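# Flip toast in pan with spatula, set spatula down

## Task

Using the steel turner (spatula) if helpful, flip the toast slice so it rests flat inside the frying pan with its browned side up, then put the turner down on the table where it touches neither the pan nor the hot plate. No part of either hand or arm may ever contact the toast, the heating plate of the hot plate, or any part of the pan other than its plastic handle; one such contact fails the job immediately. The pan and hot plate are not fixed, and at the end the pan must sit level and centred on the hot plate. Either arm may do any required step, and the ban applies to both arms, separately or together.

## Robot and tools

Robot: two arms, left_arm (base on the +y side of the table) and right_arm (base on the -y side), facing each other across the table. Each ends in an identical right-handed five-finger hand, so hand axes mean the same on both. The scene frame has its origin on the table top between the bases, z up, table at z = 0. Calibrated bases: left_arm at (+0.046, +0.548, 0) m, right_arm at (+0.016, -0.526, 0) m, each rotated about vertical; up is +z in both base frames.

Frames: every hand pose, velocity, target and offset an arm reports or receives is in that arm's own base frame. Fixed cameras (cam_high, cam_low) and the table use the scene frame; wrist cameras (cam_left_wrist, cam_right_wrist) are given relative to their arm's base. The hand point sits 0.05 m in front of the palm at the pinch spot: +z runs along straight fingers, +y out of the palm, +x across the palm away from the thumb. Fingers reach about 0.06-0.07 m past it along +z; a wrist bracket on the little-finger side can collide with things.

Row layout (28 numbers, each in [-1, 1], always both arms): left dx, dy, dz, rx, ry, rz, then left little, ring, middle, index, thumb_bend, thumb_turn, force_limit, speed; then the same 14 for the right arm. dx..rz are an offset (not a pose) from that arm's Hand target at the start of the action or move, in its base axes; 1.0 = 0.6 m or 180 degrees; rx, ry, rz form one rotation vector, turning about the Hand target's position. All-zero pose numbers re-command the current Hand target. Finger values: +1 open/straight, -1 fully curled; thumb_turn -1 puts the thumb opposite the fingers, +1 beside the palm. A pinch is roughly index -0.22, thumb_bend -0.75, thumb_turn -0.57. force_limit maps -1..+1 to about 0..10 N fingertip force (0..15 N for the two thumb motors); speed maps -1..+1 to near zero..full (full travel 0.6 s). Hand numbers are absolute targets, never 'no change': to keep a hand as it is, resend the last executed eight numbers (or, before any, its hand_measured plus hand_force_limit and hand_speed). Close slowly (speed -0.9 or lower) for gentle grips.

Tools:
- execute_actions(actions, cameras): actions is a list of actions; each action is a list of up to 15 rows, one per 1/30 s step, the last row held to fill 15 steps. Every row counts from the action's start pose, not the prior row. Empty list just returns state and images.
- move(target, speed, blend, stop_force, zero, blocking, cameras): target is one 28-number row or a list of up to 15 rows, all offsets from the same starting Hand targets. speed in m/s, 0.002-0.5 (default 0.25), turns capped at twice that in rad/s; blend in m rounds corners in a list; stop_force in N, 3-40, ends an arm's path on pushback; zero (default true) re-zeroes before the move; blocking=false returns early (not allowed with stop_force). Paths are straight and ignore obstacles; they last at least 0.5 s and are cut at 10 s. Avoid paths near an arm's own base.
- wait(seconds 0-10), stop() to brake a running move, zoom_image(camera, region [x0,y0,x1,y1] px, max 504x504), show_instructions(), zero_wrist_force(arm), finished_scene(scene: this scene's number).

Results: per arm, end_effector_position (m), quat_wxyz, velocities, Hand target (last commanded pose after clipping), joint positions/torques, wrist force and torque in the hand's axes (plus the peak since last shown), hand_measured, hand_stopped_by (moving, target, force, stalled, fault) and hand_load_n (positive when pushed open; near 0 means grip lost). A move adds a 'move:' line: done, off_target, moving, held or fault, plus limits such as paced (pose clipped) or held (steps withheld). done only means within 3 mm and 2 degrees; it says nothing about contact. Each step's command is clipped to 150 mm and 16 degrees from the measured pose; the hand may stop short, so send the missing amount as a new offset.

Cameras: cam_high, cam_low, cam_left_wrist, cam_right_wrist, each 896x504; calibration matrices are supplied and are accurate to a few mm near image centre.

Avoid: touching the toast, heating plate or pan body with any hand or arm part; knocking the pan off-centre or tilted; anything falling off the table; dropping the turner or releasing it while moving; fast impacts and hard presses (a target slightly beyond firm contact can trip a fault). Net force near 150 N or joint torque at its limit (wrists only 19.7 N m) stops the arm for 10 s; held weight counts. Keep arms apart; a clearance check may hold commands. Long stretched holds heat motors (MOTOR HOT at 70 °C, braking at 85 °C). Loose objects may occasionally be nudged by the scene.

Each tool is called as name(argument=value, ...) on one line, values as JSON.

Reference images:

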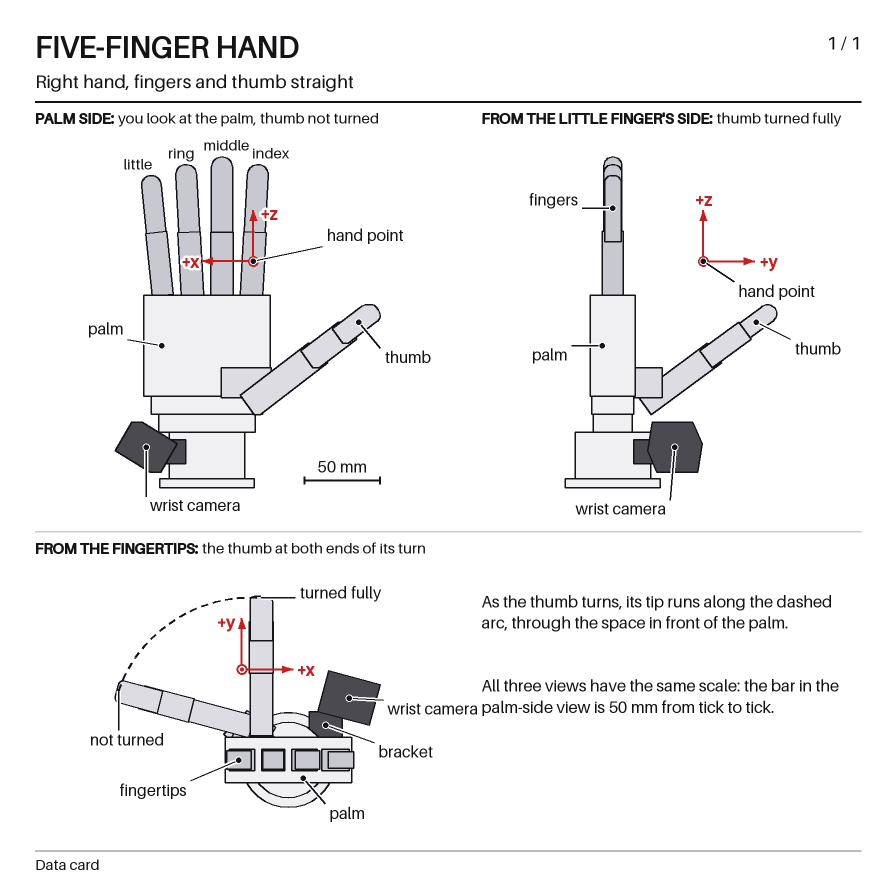

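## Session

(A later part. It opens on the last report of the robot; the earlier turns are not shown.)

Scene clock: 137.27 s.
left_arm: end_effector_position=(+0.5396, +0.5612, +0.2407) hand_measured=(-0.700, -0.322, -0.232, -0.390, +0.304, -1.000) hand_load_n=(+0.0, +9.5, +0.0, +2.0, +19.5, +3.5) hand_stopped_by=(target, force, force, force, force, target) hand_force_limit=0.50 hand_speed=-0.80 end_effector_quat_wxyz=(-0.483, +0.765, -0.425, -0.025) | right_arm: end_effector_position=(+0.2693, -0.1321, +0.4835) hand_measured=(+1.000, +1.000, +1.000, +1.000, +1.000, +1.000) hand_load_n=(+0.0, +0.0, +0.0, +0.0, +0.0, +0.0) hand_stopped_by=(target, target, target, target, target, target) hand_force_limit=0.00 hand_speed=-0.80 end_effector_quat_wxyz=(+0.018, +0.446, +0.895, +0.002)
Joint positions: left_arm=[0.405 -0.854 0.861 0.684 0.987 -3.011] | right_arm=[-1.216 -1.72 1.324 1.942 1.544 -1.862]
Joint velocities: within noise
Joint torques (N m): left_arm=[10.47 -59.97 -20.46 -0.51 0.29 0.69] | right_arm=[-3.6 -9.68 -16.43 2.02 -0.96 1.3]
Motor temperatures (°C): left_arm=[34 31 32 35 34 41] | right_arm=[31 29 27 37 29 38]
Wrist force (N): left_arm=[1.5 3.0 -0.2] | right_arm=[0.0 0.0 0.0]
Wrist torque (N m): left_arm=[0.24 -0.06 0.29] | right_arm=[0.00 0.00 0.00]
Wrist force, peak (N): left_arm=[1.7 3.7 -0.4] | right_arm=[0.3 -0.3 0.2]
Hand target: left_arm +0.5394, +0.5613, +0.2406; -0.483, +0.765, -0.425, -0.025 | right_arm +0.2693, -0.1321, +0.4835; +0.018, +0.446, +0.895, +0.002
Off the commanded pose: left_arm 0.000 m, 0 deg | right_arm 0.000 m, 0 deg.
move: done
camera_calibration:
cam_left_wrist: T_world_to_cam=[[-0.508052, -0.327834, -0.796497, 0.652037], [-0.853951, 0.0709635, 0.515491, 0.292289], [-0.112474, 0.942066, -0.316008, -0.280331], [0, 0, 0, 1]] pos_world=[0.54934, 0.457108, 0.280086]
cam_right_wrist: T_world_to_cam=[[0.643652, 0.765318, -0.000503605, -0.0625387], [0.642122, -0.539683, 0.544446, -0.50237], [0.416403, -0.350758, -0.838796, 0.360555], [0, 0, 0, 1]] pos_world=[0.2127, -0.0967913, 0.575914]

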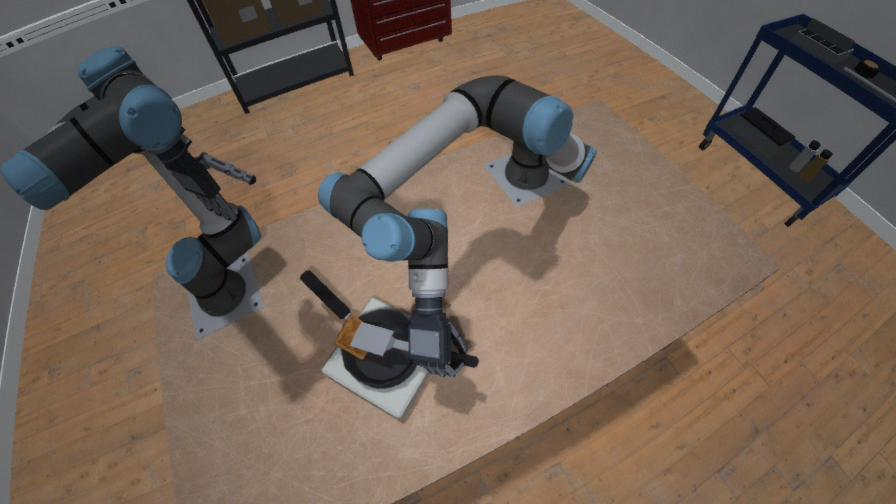

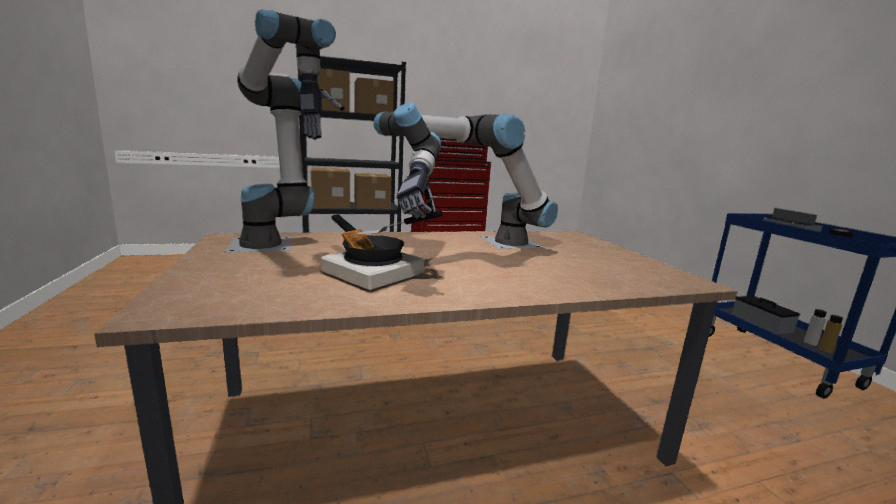

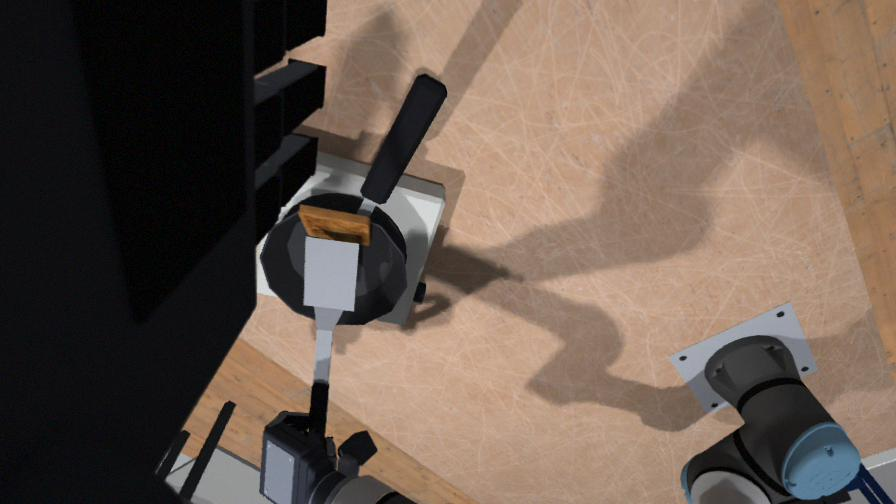

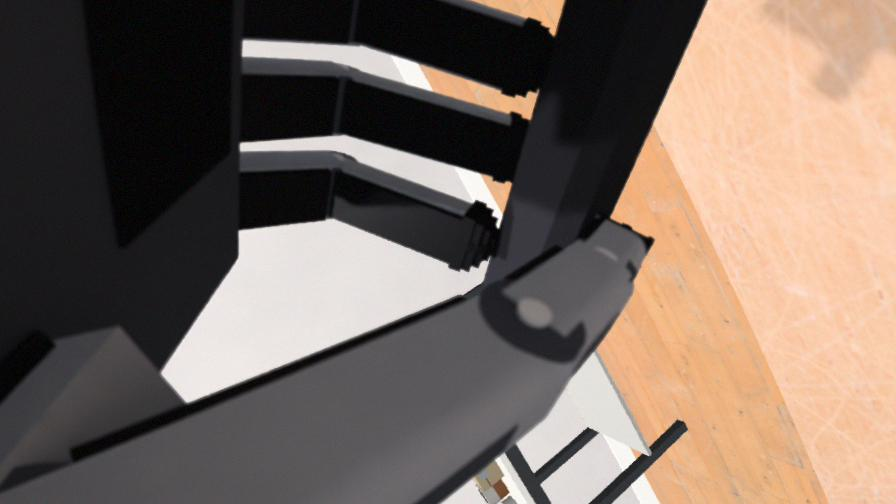

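move(target=[[0.0478,-0.0525,0.0703,0.0411,0.0374,0,-0.7,-0.7,-0.7,-0.7,-0.1,-1,0.5,-0.8,0,0,0,0,0,0,1,1,1,1,1,1,0,-0.8]], speed=0.06)

zoom_image(camera="cam_low", region=[330, 190, 430, 280])

zoom_image(camera="cam_left_wrist", region=[250, 180, 430, 420])

zoom_image(camera="cam_high", region=[320, 290, 420, 390])

Scene clock: 149.20 s.
left_arm: end_effector_position=(+0.5682, +0.5297, +0.2828) hand_measured=(-0.700, -0.322, -0.232, -0.390, +0.304, -1.000) hand_load_n=(+0.0, +9.0, +0.0, +2.5, +19.5, +3.5) hand_stopped_by=(target, force, force, force, force, target) hand_force_limit=0.50 hand_speed=-0.80 end_effector_quat_wxyz=(-0.506, +0.729, -0.451, -0.097) end_effector_velocity=(+0.000, +0.001, -0.002) end_effector_angular_velocity=(-0.005, -0.007, +0.002) | right_arm: end_effector_position=(+0.2693, -0.1321, +0.4835) hand_measured=(+1.000, +1.000, +1.000, +1.000, +1.000, +1.000) hand_load_n=(+0.0, +0.0, +0.0, +0.0, +0.0, +0.0) hand_stopped_by=(target, target, target, target, target, target) hand_force_limit=0.00 hand_speed=-0.80 end_effector_quat_wxyz=(+0.018, +0.446, +0.895, +0.002)
Joint positions: left_arm=[0.301 -0.807 0.738 0.78 0.803 -2.938] | right_arm=[-1.216 -1.72 1.324 1.942 1.544 -1.862]
Joint velocities: left_arm=[0.002 0 0.004 -0.004 0.005 -0.007] | right_arm=[within noise]
Joint torques (N m): left_arm=[12.5 -66.13 -15.24 -0.52 0.48 -1.94] | right_arm=[-4.55 -9.8 -17.18 1.93 -1.19 1.52]
Motor temperatures (°C): left_arm=[34 31 32 35 34 41] | right_arm=[31 29 27 37 29 38]
Wrist force (N): left_arm=[2.8 3.2 -0.8] | right_arm=[0.2 0.0 0.0]
Wrist torque (N m): left_arm=[0.33 -0.15 0.34] | right_arm=[0.00 -0.02 0.01]
Wrist force, peak (N): left_arm=[2.8 3.2 -0.8] | right_arm=[0.3 -0.2 -0.1]
Hand target: left_arm +0.5681, +0.5298, +0.2828; -0.506, +0.729, -0.451, -0.097 | right_arm +0.2693, -0.1321, +0.4835; +0.018, +0.446, +0.895, +0.002
Off the commanded pose: left_arm 0.000 m, 0 deg | right_arm 0.000 m, 0 deg.
move: done
camera_calibration:
cam_left_wrist: T_world_to_cam=[[-0.600411, -0.226415, -0.76697, 0.680278], [-0.787112, -0.00212236, 0.616806, 0.269352], [-0.141282, 0.974029, -0.17694, -0.274046], [0, 0, 0, 1]] pos_world=[0.581739, 0.421526, 0.307125]
cam_right_wrist: T_world_to_cam=[[0.643652, 0.765318, -0.000503477, -0.0625389], [0.642122, -0.539683, 0.544446, -0.50237], [0.416403, -0.350758, -0.838796, 0.360555], [0, 0, 0, 1]] pos_world=[0.2127, -0.0967913, 0.575914]

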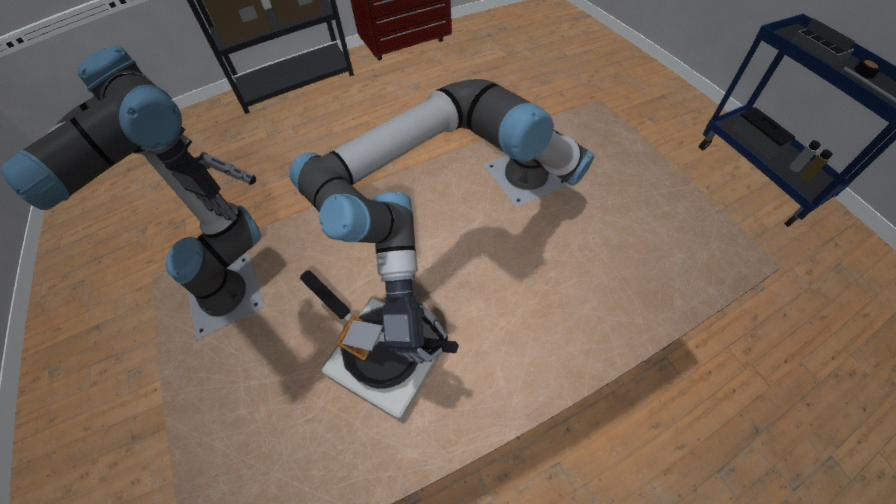

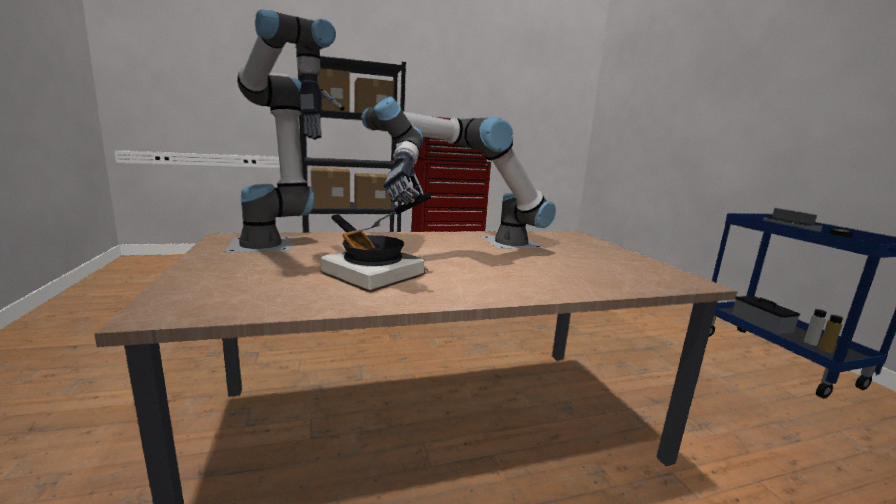

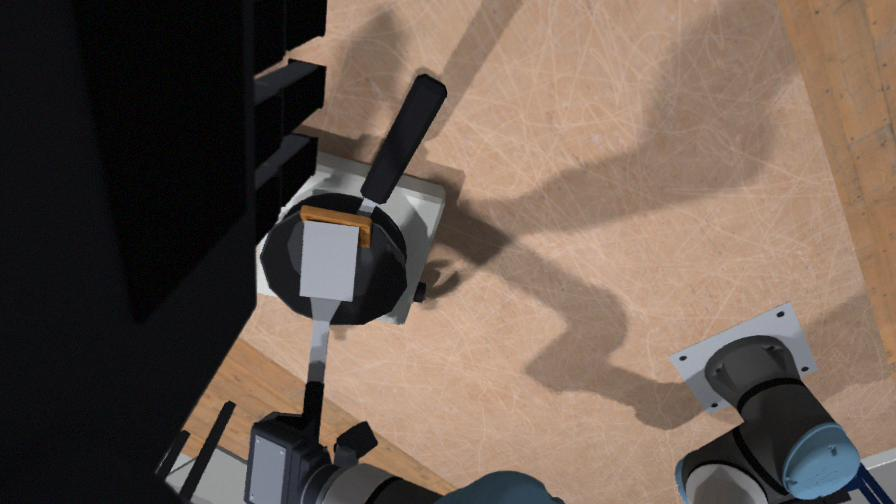

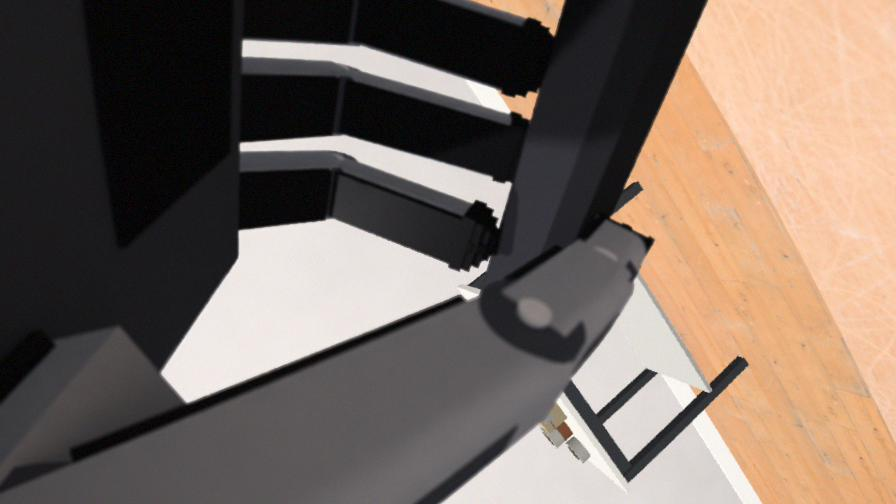

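Scaled by 5.040 from the camera's 896x504 image, which has a finer 1280x720 frame.

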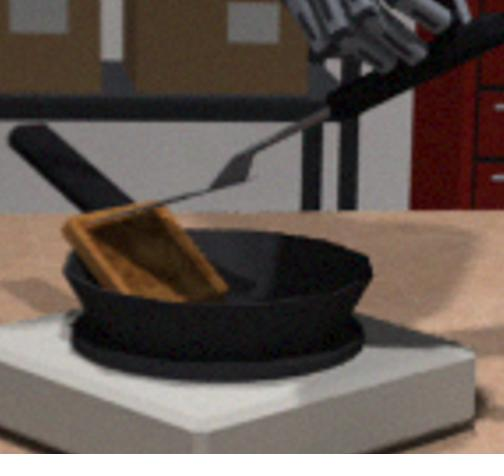

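Scaled by 2.100 from the camera's 896x504 image, which has a finer 1280x720 frame.

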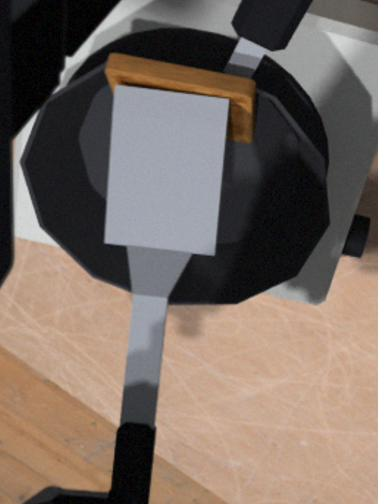

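Scaled by 5.040 from the camera's 896x504 image, which has a finer 1280x720 frame.

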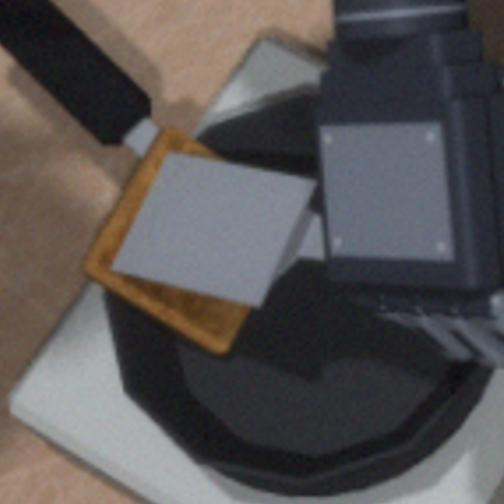

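move(target=[[-0.0090,0.0099,-0.02,0,0,0,-0.7,-0.7,-0.7,-0.7,-0.1,-1,0.5,-0.8,0,0,0,0,0,0,1,1,1,1,1,1,0,-0.8],[-0.0112,0.0123,-0.0317,0,0,0,-0.7,-0.7,-0.7,-0.7,-0.1,-1,0.5,-0.8,0,0,0,0,0,0,1,1,1,1,1,1,0,-0.8],[-0.0224,0.0246,-0.0450,0,0,0,-0.7,-0.7,-0.7,-0.7,-0.1,-1,0.5,-0.8,0,0,0,0,0,0,1,1,1,1,1,1,0,-0.8]], speed=0.02)

zoom_image(camera="cam_low", region=[330, 190, 430, 280])

zoom_image(camera="cam_left_wrist", region=[250, 180, 430, 420])

zoom_image(camera="cam_high", region=[320, 290, 420, 390])

Scene clock: 155.80 s.
left_arm: end_effector_position=(+0.5545, +0.5447, +0.2557) hand_measured=(-0.700, -0.322, -0.232, -0.390, +0.304, -1.000) hand_load_n=(+0.0, +5.0, +0.0, +3.5, +16.0, +5.5) hand_stopped_by=(target, force, force, force, force, target) hand_force_limit=0.50 hand_speed=-0.80 end_effector_quat_wxyz=(-0.506, +0.729, -0.451, -0.097) | right_arm: end_effector_position=(+0.2693, -0.1321, +0.4835) hand_measured=(+1.000, +1.000, +1.000, +1.000, +1.000, +1.000) hand_load_n=(+0.0, +0.0, +0.0, +0.0, +0.0, +0.0) hand_stopped_by=(target, target, target, target, target, target) hand_force_limit=0.00 hand_speed=-0.80 end_effector_quat_wxyz=(+0.018, +0.446, +0.895, +0.002)
Joint positions: left_arm=[0.331 -0.829 0.842 0.68 0.826 -2.912] | right_arm=[-1.216 -1.72 1.324 1.942 1.544 -1.862]
Joint velocities: within noise
Joint torques (N m): left_arm=[-8.99 -56.04 -38.3 2.63 -1.42 0.88] | right_arm=[-3.51 -9.91 -16.85 1.67 -0.94 1.33]
Motor temperatures (°C): left_arm=[34 31 32 35 34 41] | right_arm=[31 29 27 37 29 38]
Wrist force (N): left_arm=[1.1 2.1 -1.2] | right_arm=[0.0 0.0 -0.1]
Wrist torque (N m): left_arm=[0.26 0.05 0.08] | right_arm=[0.01 0.01 -0.01]
Wrist force, peak (N): left_arm=[2.8 3.3 -0.8] | right_arm=[0.4 -0.2 -0.1]
Hand target: left_arm +0.5547, +0.5446, +0.2558; -0.506, +0.729, -0.451, -0.097 | right_arm +0.2693, -0.1321, +0.4835; +0.018, +0.446, +0.895, +0.002
Off the commanded pose: left_arm 0.000 m, 0 deg | right_arm 0.000 m, 0 deg.
move: done
camera_calibration:
cam_left_wrist: T_world_to_cam=[[-0.600296, -0.226705, -0.766974, 0.654702], [-0.787149, -0.00227663, 0.616759, 0.275448], [-0.141569, 0.973961, -0.177084, -0.295148], [0, 0, 0, 1]] pos_world=[0.56805, 0.436514, 0.279989]
cam_right_wrist: T_world_to_cam=[[0.643653, 0.765318, -0.000503465, -0.0625389], [0.642122, -0.539683, 0.544446, -0.50237], [0.416403, -0.350758, -0.838796, 0.360555], [0, 0, 0, 1]] pos_world=[0.2127, -0.0967913, 0.575914]

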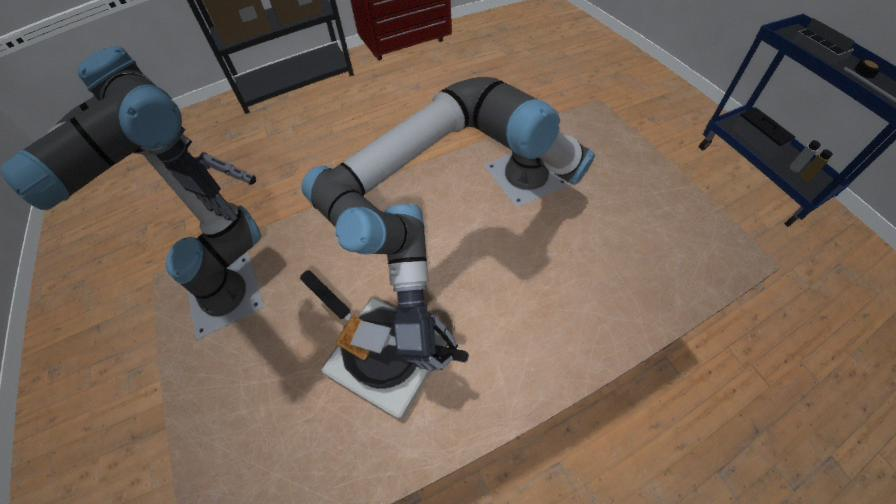

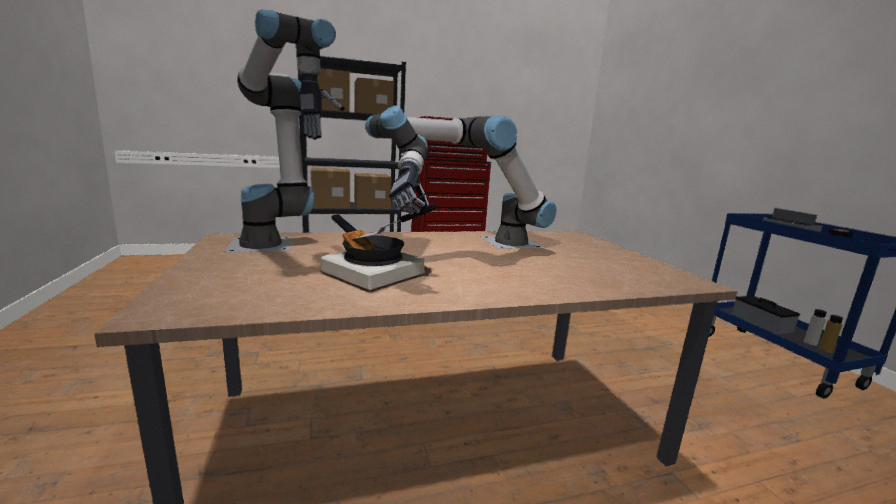

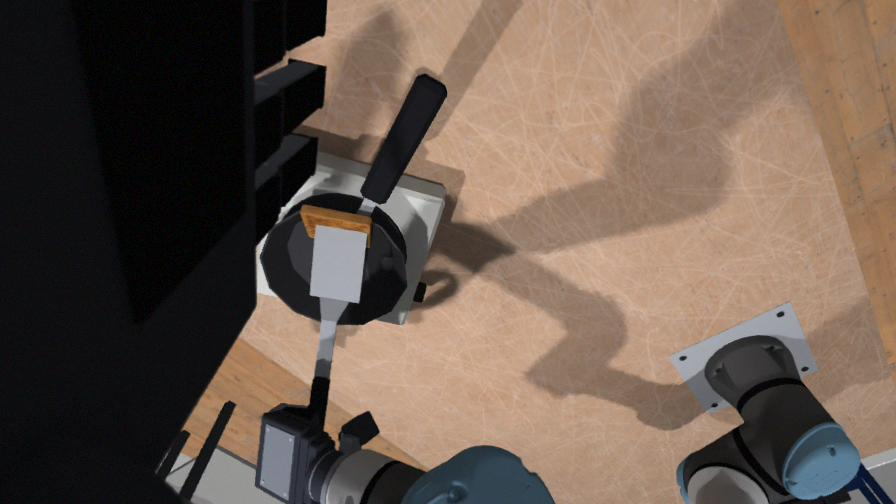

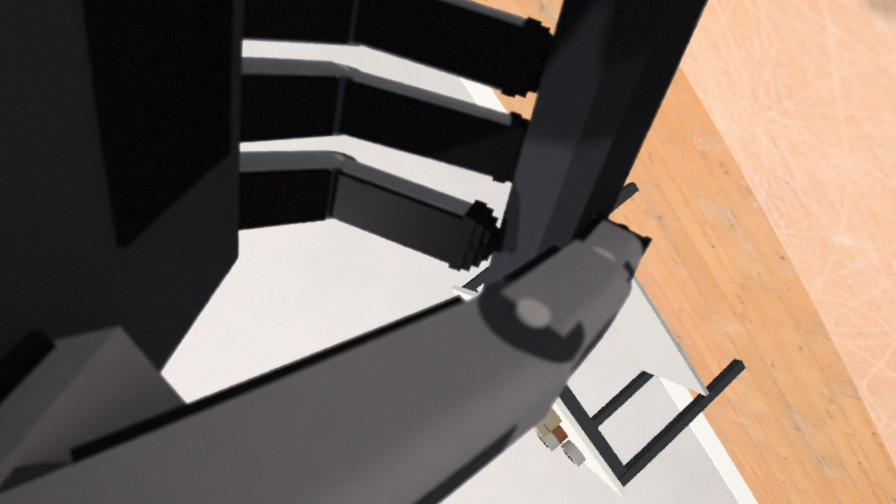

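Scaled by 5.040 from the camera's 896x504 image, which has a finer 1280x720 frame.

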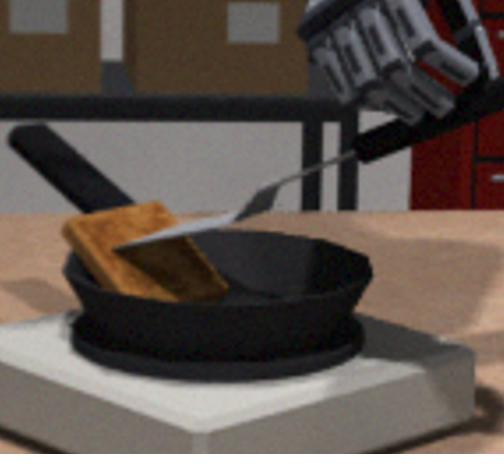

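Scaled by 2.100 from the camera's 896x504 image, which has a finer 1280x720 frame.

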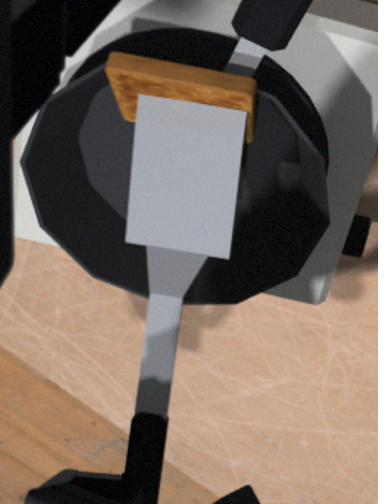

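Scaled by 5.040 from the camera's 896x504 image, which has a finer 1280x720 frame.

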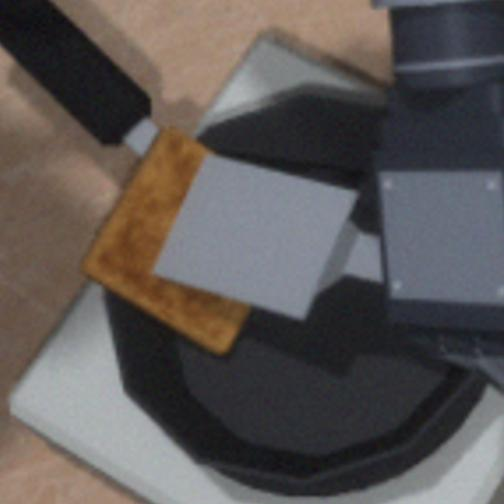

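move(target=[[0,0,0.0733,0,0,0,-0.7,-0.7,-0.7,-0.7,-0.1,-1,0.5,-0.8,0,0,0,0,0,0,1,1,1,1,1,1,0,-0.8],[0.1303,-0.1431,0.2313,0.0904,0.0823,0,-0.7,-0.7,-0.7,-0.7,-0.1,-1,0.5,-0.8,0,0,0,0,0,0,1,1,1,1,1,1,0,-0.8]], speed=0.08)

zoom_image(camera="cam_low", region=[330, 190, 430, 280])

zoom_image(camera="cam_left_wrist", region=[250, 160, 430, 400])

zoom_image(camera="cam_high", region=[320, 290, 420, 390])

Scene clock: 167.83 s.
left_arm: end_effector_position=(+0.6322, +0.4585, +0.3942) hand_measured=(-0.700, -0.322, -0.232, -0.390, +0.304, -1.000) hand_load_n=(-0.5, +8.5, +0.0, +1.0, +16.0, +4.5) hand_stopped_by=(target, force, force, force, force, target) hand_force_limit=0.50 hand_speed=-0.80 end_effector_quat_wxyz=(-0.547, +0.627, -0.495, -0.250) | right_arm: end_effector_position=(+0.2693, -0.1321, +0.4835) hand_measured=(+1.000, +1.000, +1.000, +1.000, +1.000, +1.000) hand_load_n=(+0.0, +0.0, +0.0, +0.0, +0.0, +0.0) hand_stopped_by=(target, target, target, target, target, target) hand_force_limit=0.00 hand_speed=-0.80 end_effector_quat_wxyz=(+0.018, +0.446, +0.895, +0.002)
Joint positions: left_arm=[0.116 -0.498 0.035 1.155 0.45 -2.686] | right_arm=[-1.216 -1.72 1.324 1.942 1.544 -1.862]
Joint velocities: within noise
Joint torques (N m): left_arm=[11.34 -60.67 -34.46 1.23 -0.56 0.6] | right_arm=[-4.11 -9.53 -17.15 1.62 -0.95 1.46]
Motor temperatures (°C): left_arm=[34 31 32 35 34 41] | right_arm=[31 29 27 37 29 38]
Wrist force (N): left_arm=[4.0 1.4 -1.4] | right_arm=[0.0 0.0 -0.1]
Wrist torque (N m): left_arm=[0.15 -0.13 0.25] | right_arm=[0.00 0.00 -0.01]
Wrist force, peak (N): left_arm=[4.4 1.1 -2.1] | right_arm=[0.4 -0.1 -0.1]
Hand target: left_arm +0.6328, +0.4587, +0.3946; -0.541, +0.632, -0.494, -0.252 | right_arm +0.2693, -0.1321, +0.4835; +0.018, +0.446, +0.895, +0.002
Off the commanded pose: left_arm 0.001 m, 1 deg | right_arm 0.000 m, 0 deg.
elbow stopped short (left arm): the move would have taken joint 3 (elbow) straighter than the controller allows.
move: done
camera_calibration:
cam_left_wrist: T_world_to_cam=[[-0.779913, -0.0122547, -0.625768, 0.747603], [-0.611137, -0.200879, 0.765611, 0.172107], [-0.135086, 0.979539, 0.149179, -0.310938], [0, 0, 0, 1]] pos_world=[0.646243, 0.34831, 0.382444]
cam_right_wrist: T_world_to_cam=[[0.643653, 0.765318, -0.000503783, -0.0625387], [0.642122, -0.539683, 0.544446, -0.50237], [0.416403, -0.350758, -0.838795, 0.360555], [0, 0, 0, 1]] pos_world=[0.2127, -0.0967912, 0.575914]

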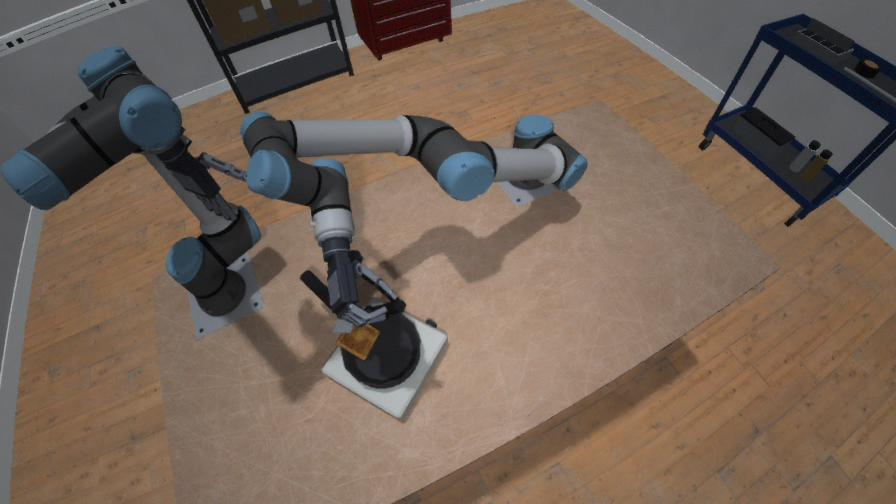

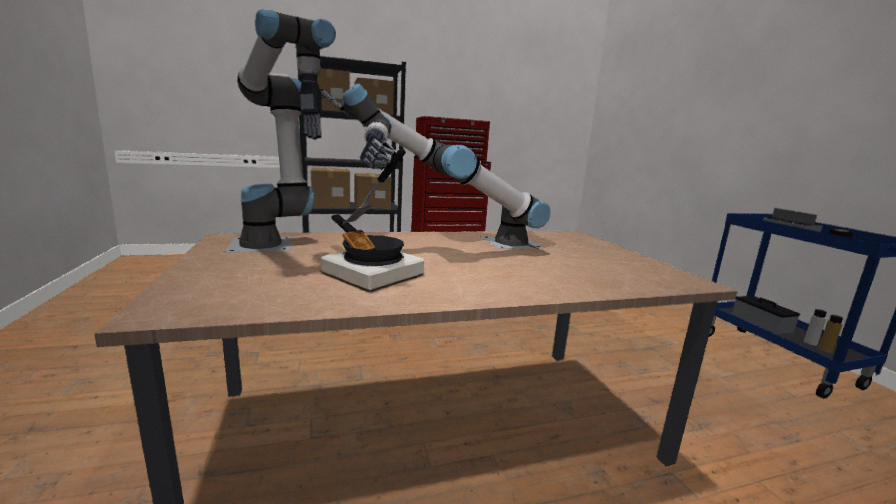

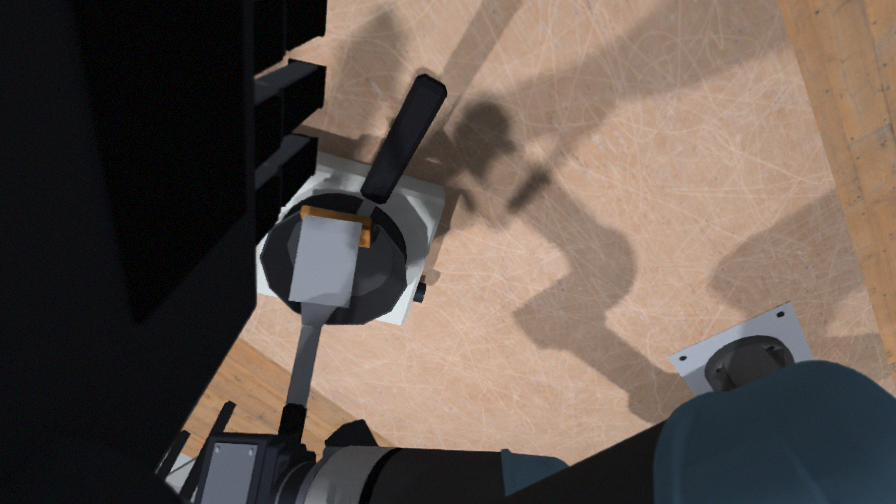

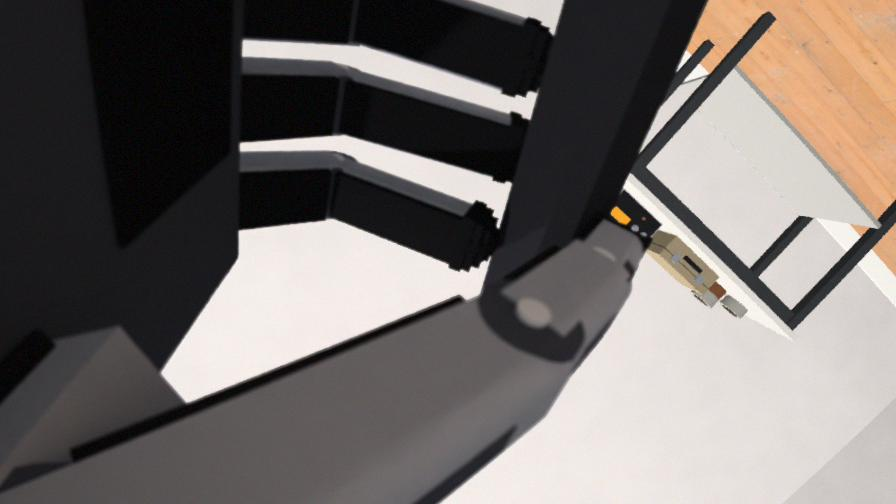

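Scaled by 5.040 from the camera's 896x504 image, which has a finer 1280x720 frame.

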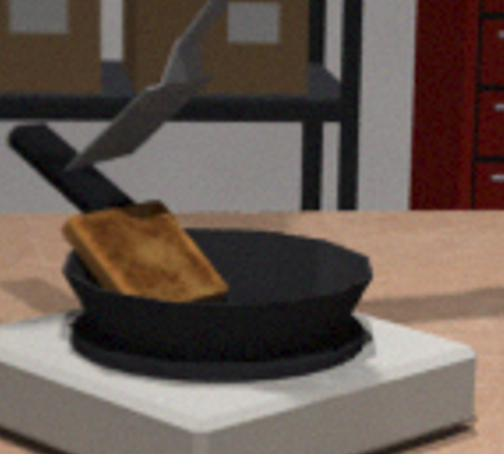

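Scaled by 2.100 from the camera's 896x504 image, which has a finer 1280x720 frame.

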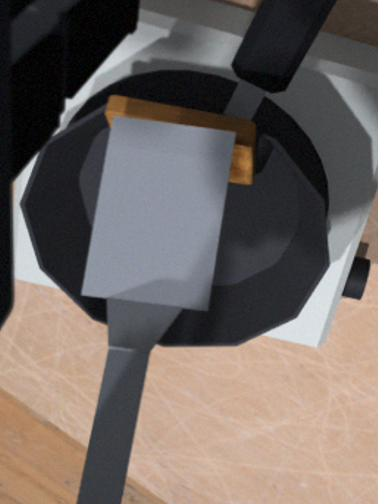

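Scaled by 5.040 from the camera's 896x504 image, which has a finer 1280x720 frame.

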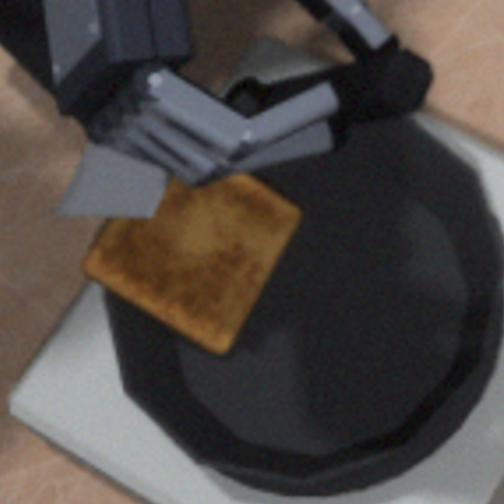

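move(target=[[-0.0442,0.0485,-0.0752,-0.0411,-0.0374,0,-0.7,-0.7,-0.7,-0.7,-0.1,-1,0.5,-0.8,0,0,0,0,0,0,1,1,1,1,1,1,0,-0.8],[-0.0487,0.0535,-0.1068,-0.0411,-0.0374,0,-0.7,-0.7,-0.7,-0.7,-0.1,-1,0.5,-0.8,0,0,0,0,0,0,1,1,1,1,1,1,0,-0.8]], speed=[0.08,0.02])

zoom_image(camera="cam_low", region=[330, 190, 430, 280])

zoom_image(camera="cam_left_wrist", region=[250, 160, 430, 400])

zoom_image(camera="cam_high", region=[320, 290, 420, 390])

Scene clock: 173.80 s.
left_arm: end_effector_position=(+0.6036, +0.4909, +0.3304) hand_measured=(-0.700, -0.322, -0.232, -0.390, +0.304, -1.000) hand_load_n=(+0.0, +9.0, +0.5, +0.5, +16.5, +4.5) hand_stopped_by=(target, force, force, force, force, target) hand_force_limit=0.50 hand_speed=-0.80 end_effector_quat_wxyz=(-0.528, +0.679, -0.476, -0.182) | right_arm: end_effector_position=(+0.2693, -0.1321, +0.4835) hand_measured=(+1.000, +1.000, +1.000, +1.000, +1.000, +1.000) hand_load_n=(+0.0, +0.0, +0.0, +0.0, +0.0, +0.0) hand_stopped_by=(target, target, target, target, target, target) hand_force_limit=0.00 hand_speed=-0.80 end_effector_quat_wxyz=(+0.018, +0.446, +0.895, +0.002)
Joint positions: left_arm=[0.192 -0.707 0.529 0.91 0.599 -2.835] | right_arm=[-1.216 -1.72 1.324 1.942 1.544 -1.862]
Joint velocities: within noise
Joint torques (N m): left_arm=[6.68 -59.75 -38.26 3.17 0.02 2.14] | right_arm=[-3.04 -9.95 -15.56 1.4 -0.88 1.44]
Motor temperatures (°C): left_arm=[34 31 32 35 34 41] | right_arm=[31 29 27 37 29 38]
Wrist force (N): left_arm=[3.3 2.1 -1.4] | right_arm=[0.1 -0.1 0.0]
Wrist torque (N m): left_arm=[0.24 -0.12 0.28] | right_arm=[0.00 -0.01 0.00]
Wrist force, peak (N): left_arm=[4.2 1.8 -1.8] | right_arm=[-0.1 -0.4 0.0]
Hand target: left_arm +0.6036, +0.4908, +0.3305; -0.528, +0.679, -0.476, -0.182 | right_arm +0.2693, -0.1321, +0.4835; +0.018, +0.446, +0.895, +0.002
Off the commanded pose: left_arm 0.000 m, 0 deg | right_arm 0.000 m, 0 deg.
move: done
camera_calibration:
cam_left_wrist: T_world_to_cam=[[-0.704141, -0.112547, -0.701084, 0.714153], [-0.693089, -0.105642, 0.713069, 0.229968], [-0.154318, 0.988015, -0.00361837, -0.279048], [0, 0, 0, 1]] pos_world=[0.61919, 0.380374, 0.335689]
cam_right_wrist: T_world_to_cam=[[0.643653, 0.765318, -0.00050341, -0.062539], [0.642122, -0.539683, 0.544446, -0.50237], [0.416403, -0.350758, -0.838796, 0.360555], [0, 0, 0, 1]] pos_world=[0.2127, -0.0967913, 0.575914]

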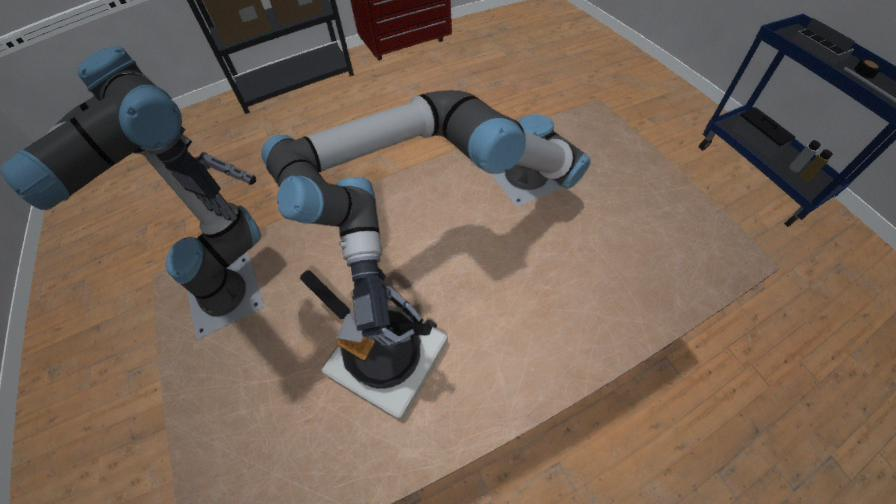

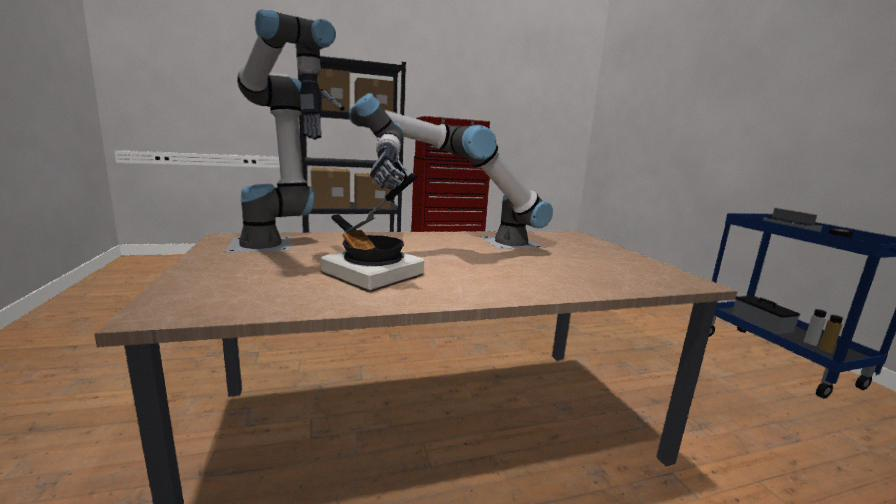

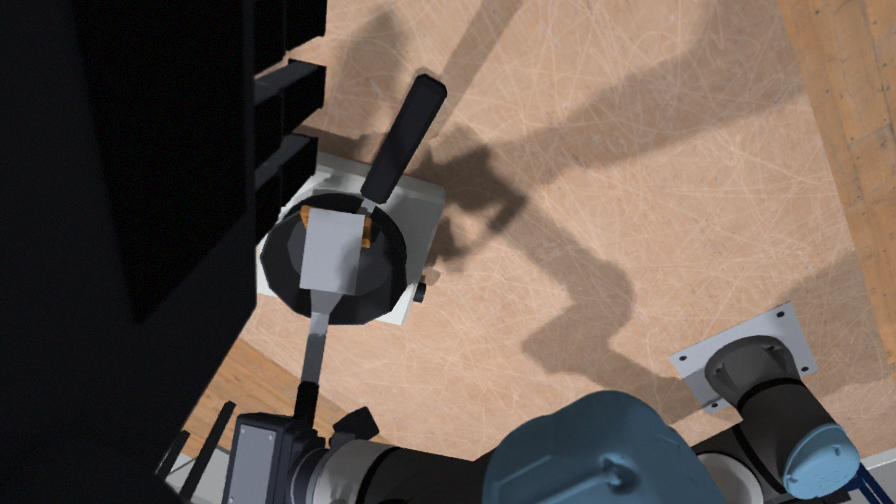

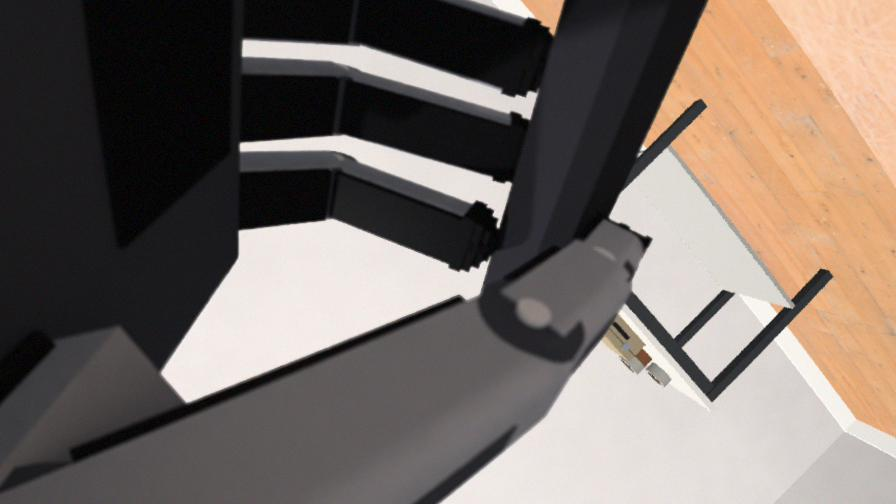

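Scaled by 5.040 from the camera's 896x504 image, which has a finer 1280x720 frame.

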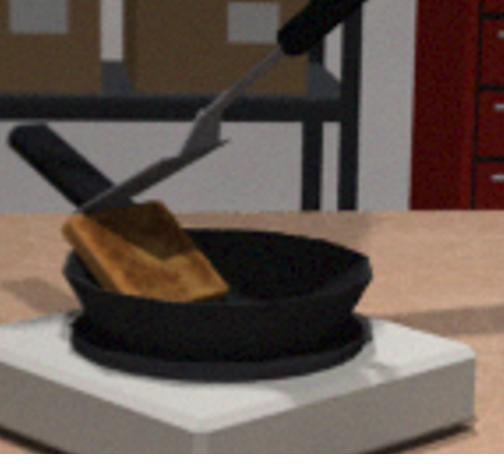

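Scaled by 2.100 from the camera's 896x504 image, which has a finer 1280x720 frame.

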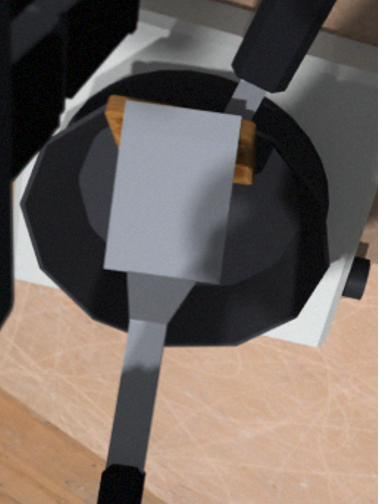

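Scaled by 5.040 from the camera's 896x504 image, which has a finer 1280x720 frame.

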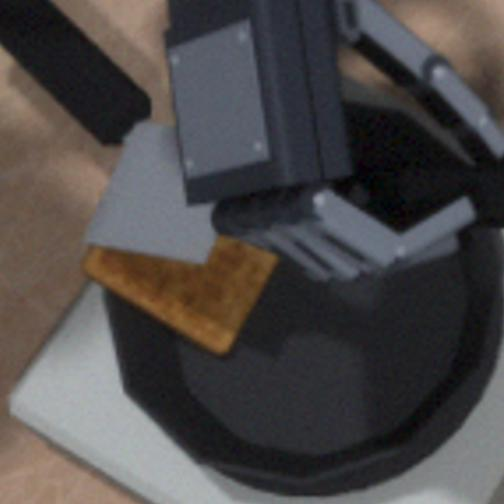

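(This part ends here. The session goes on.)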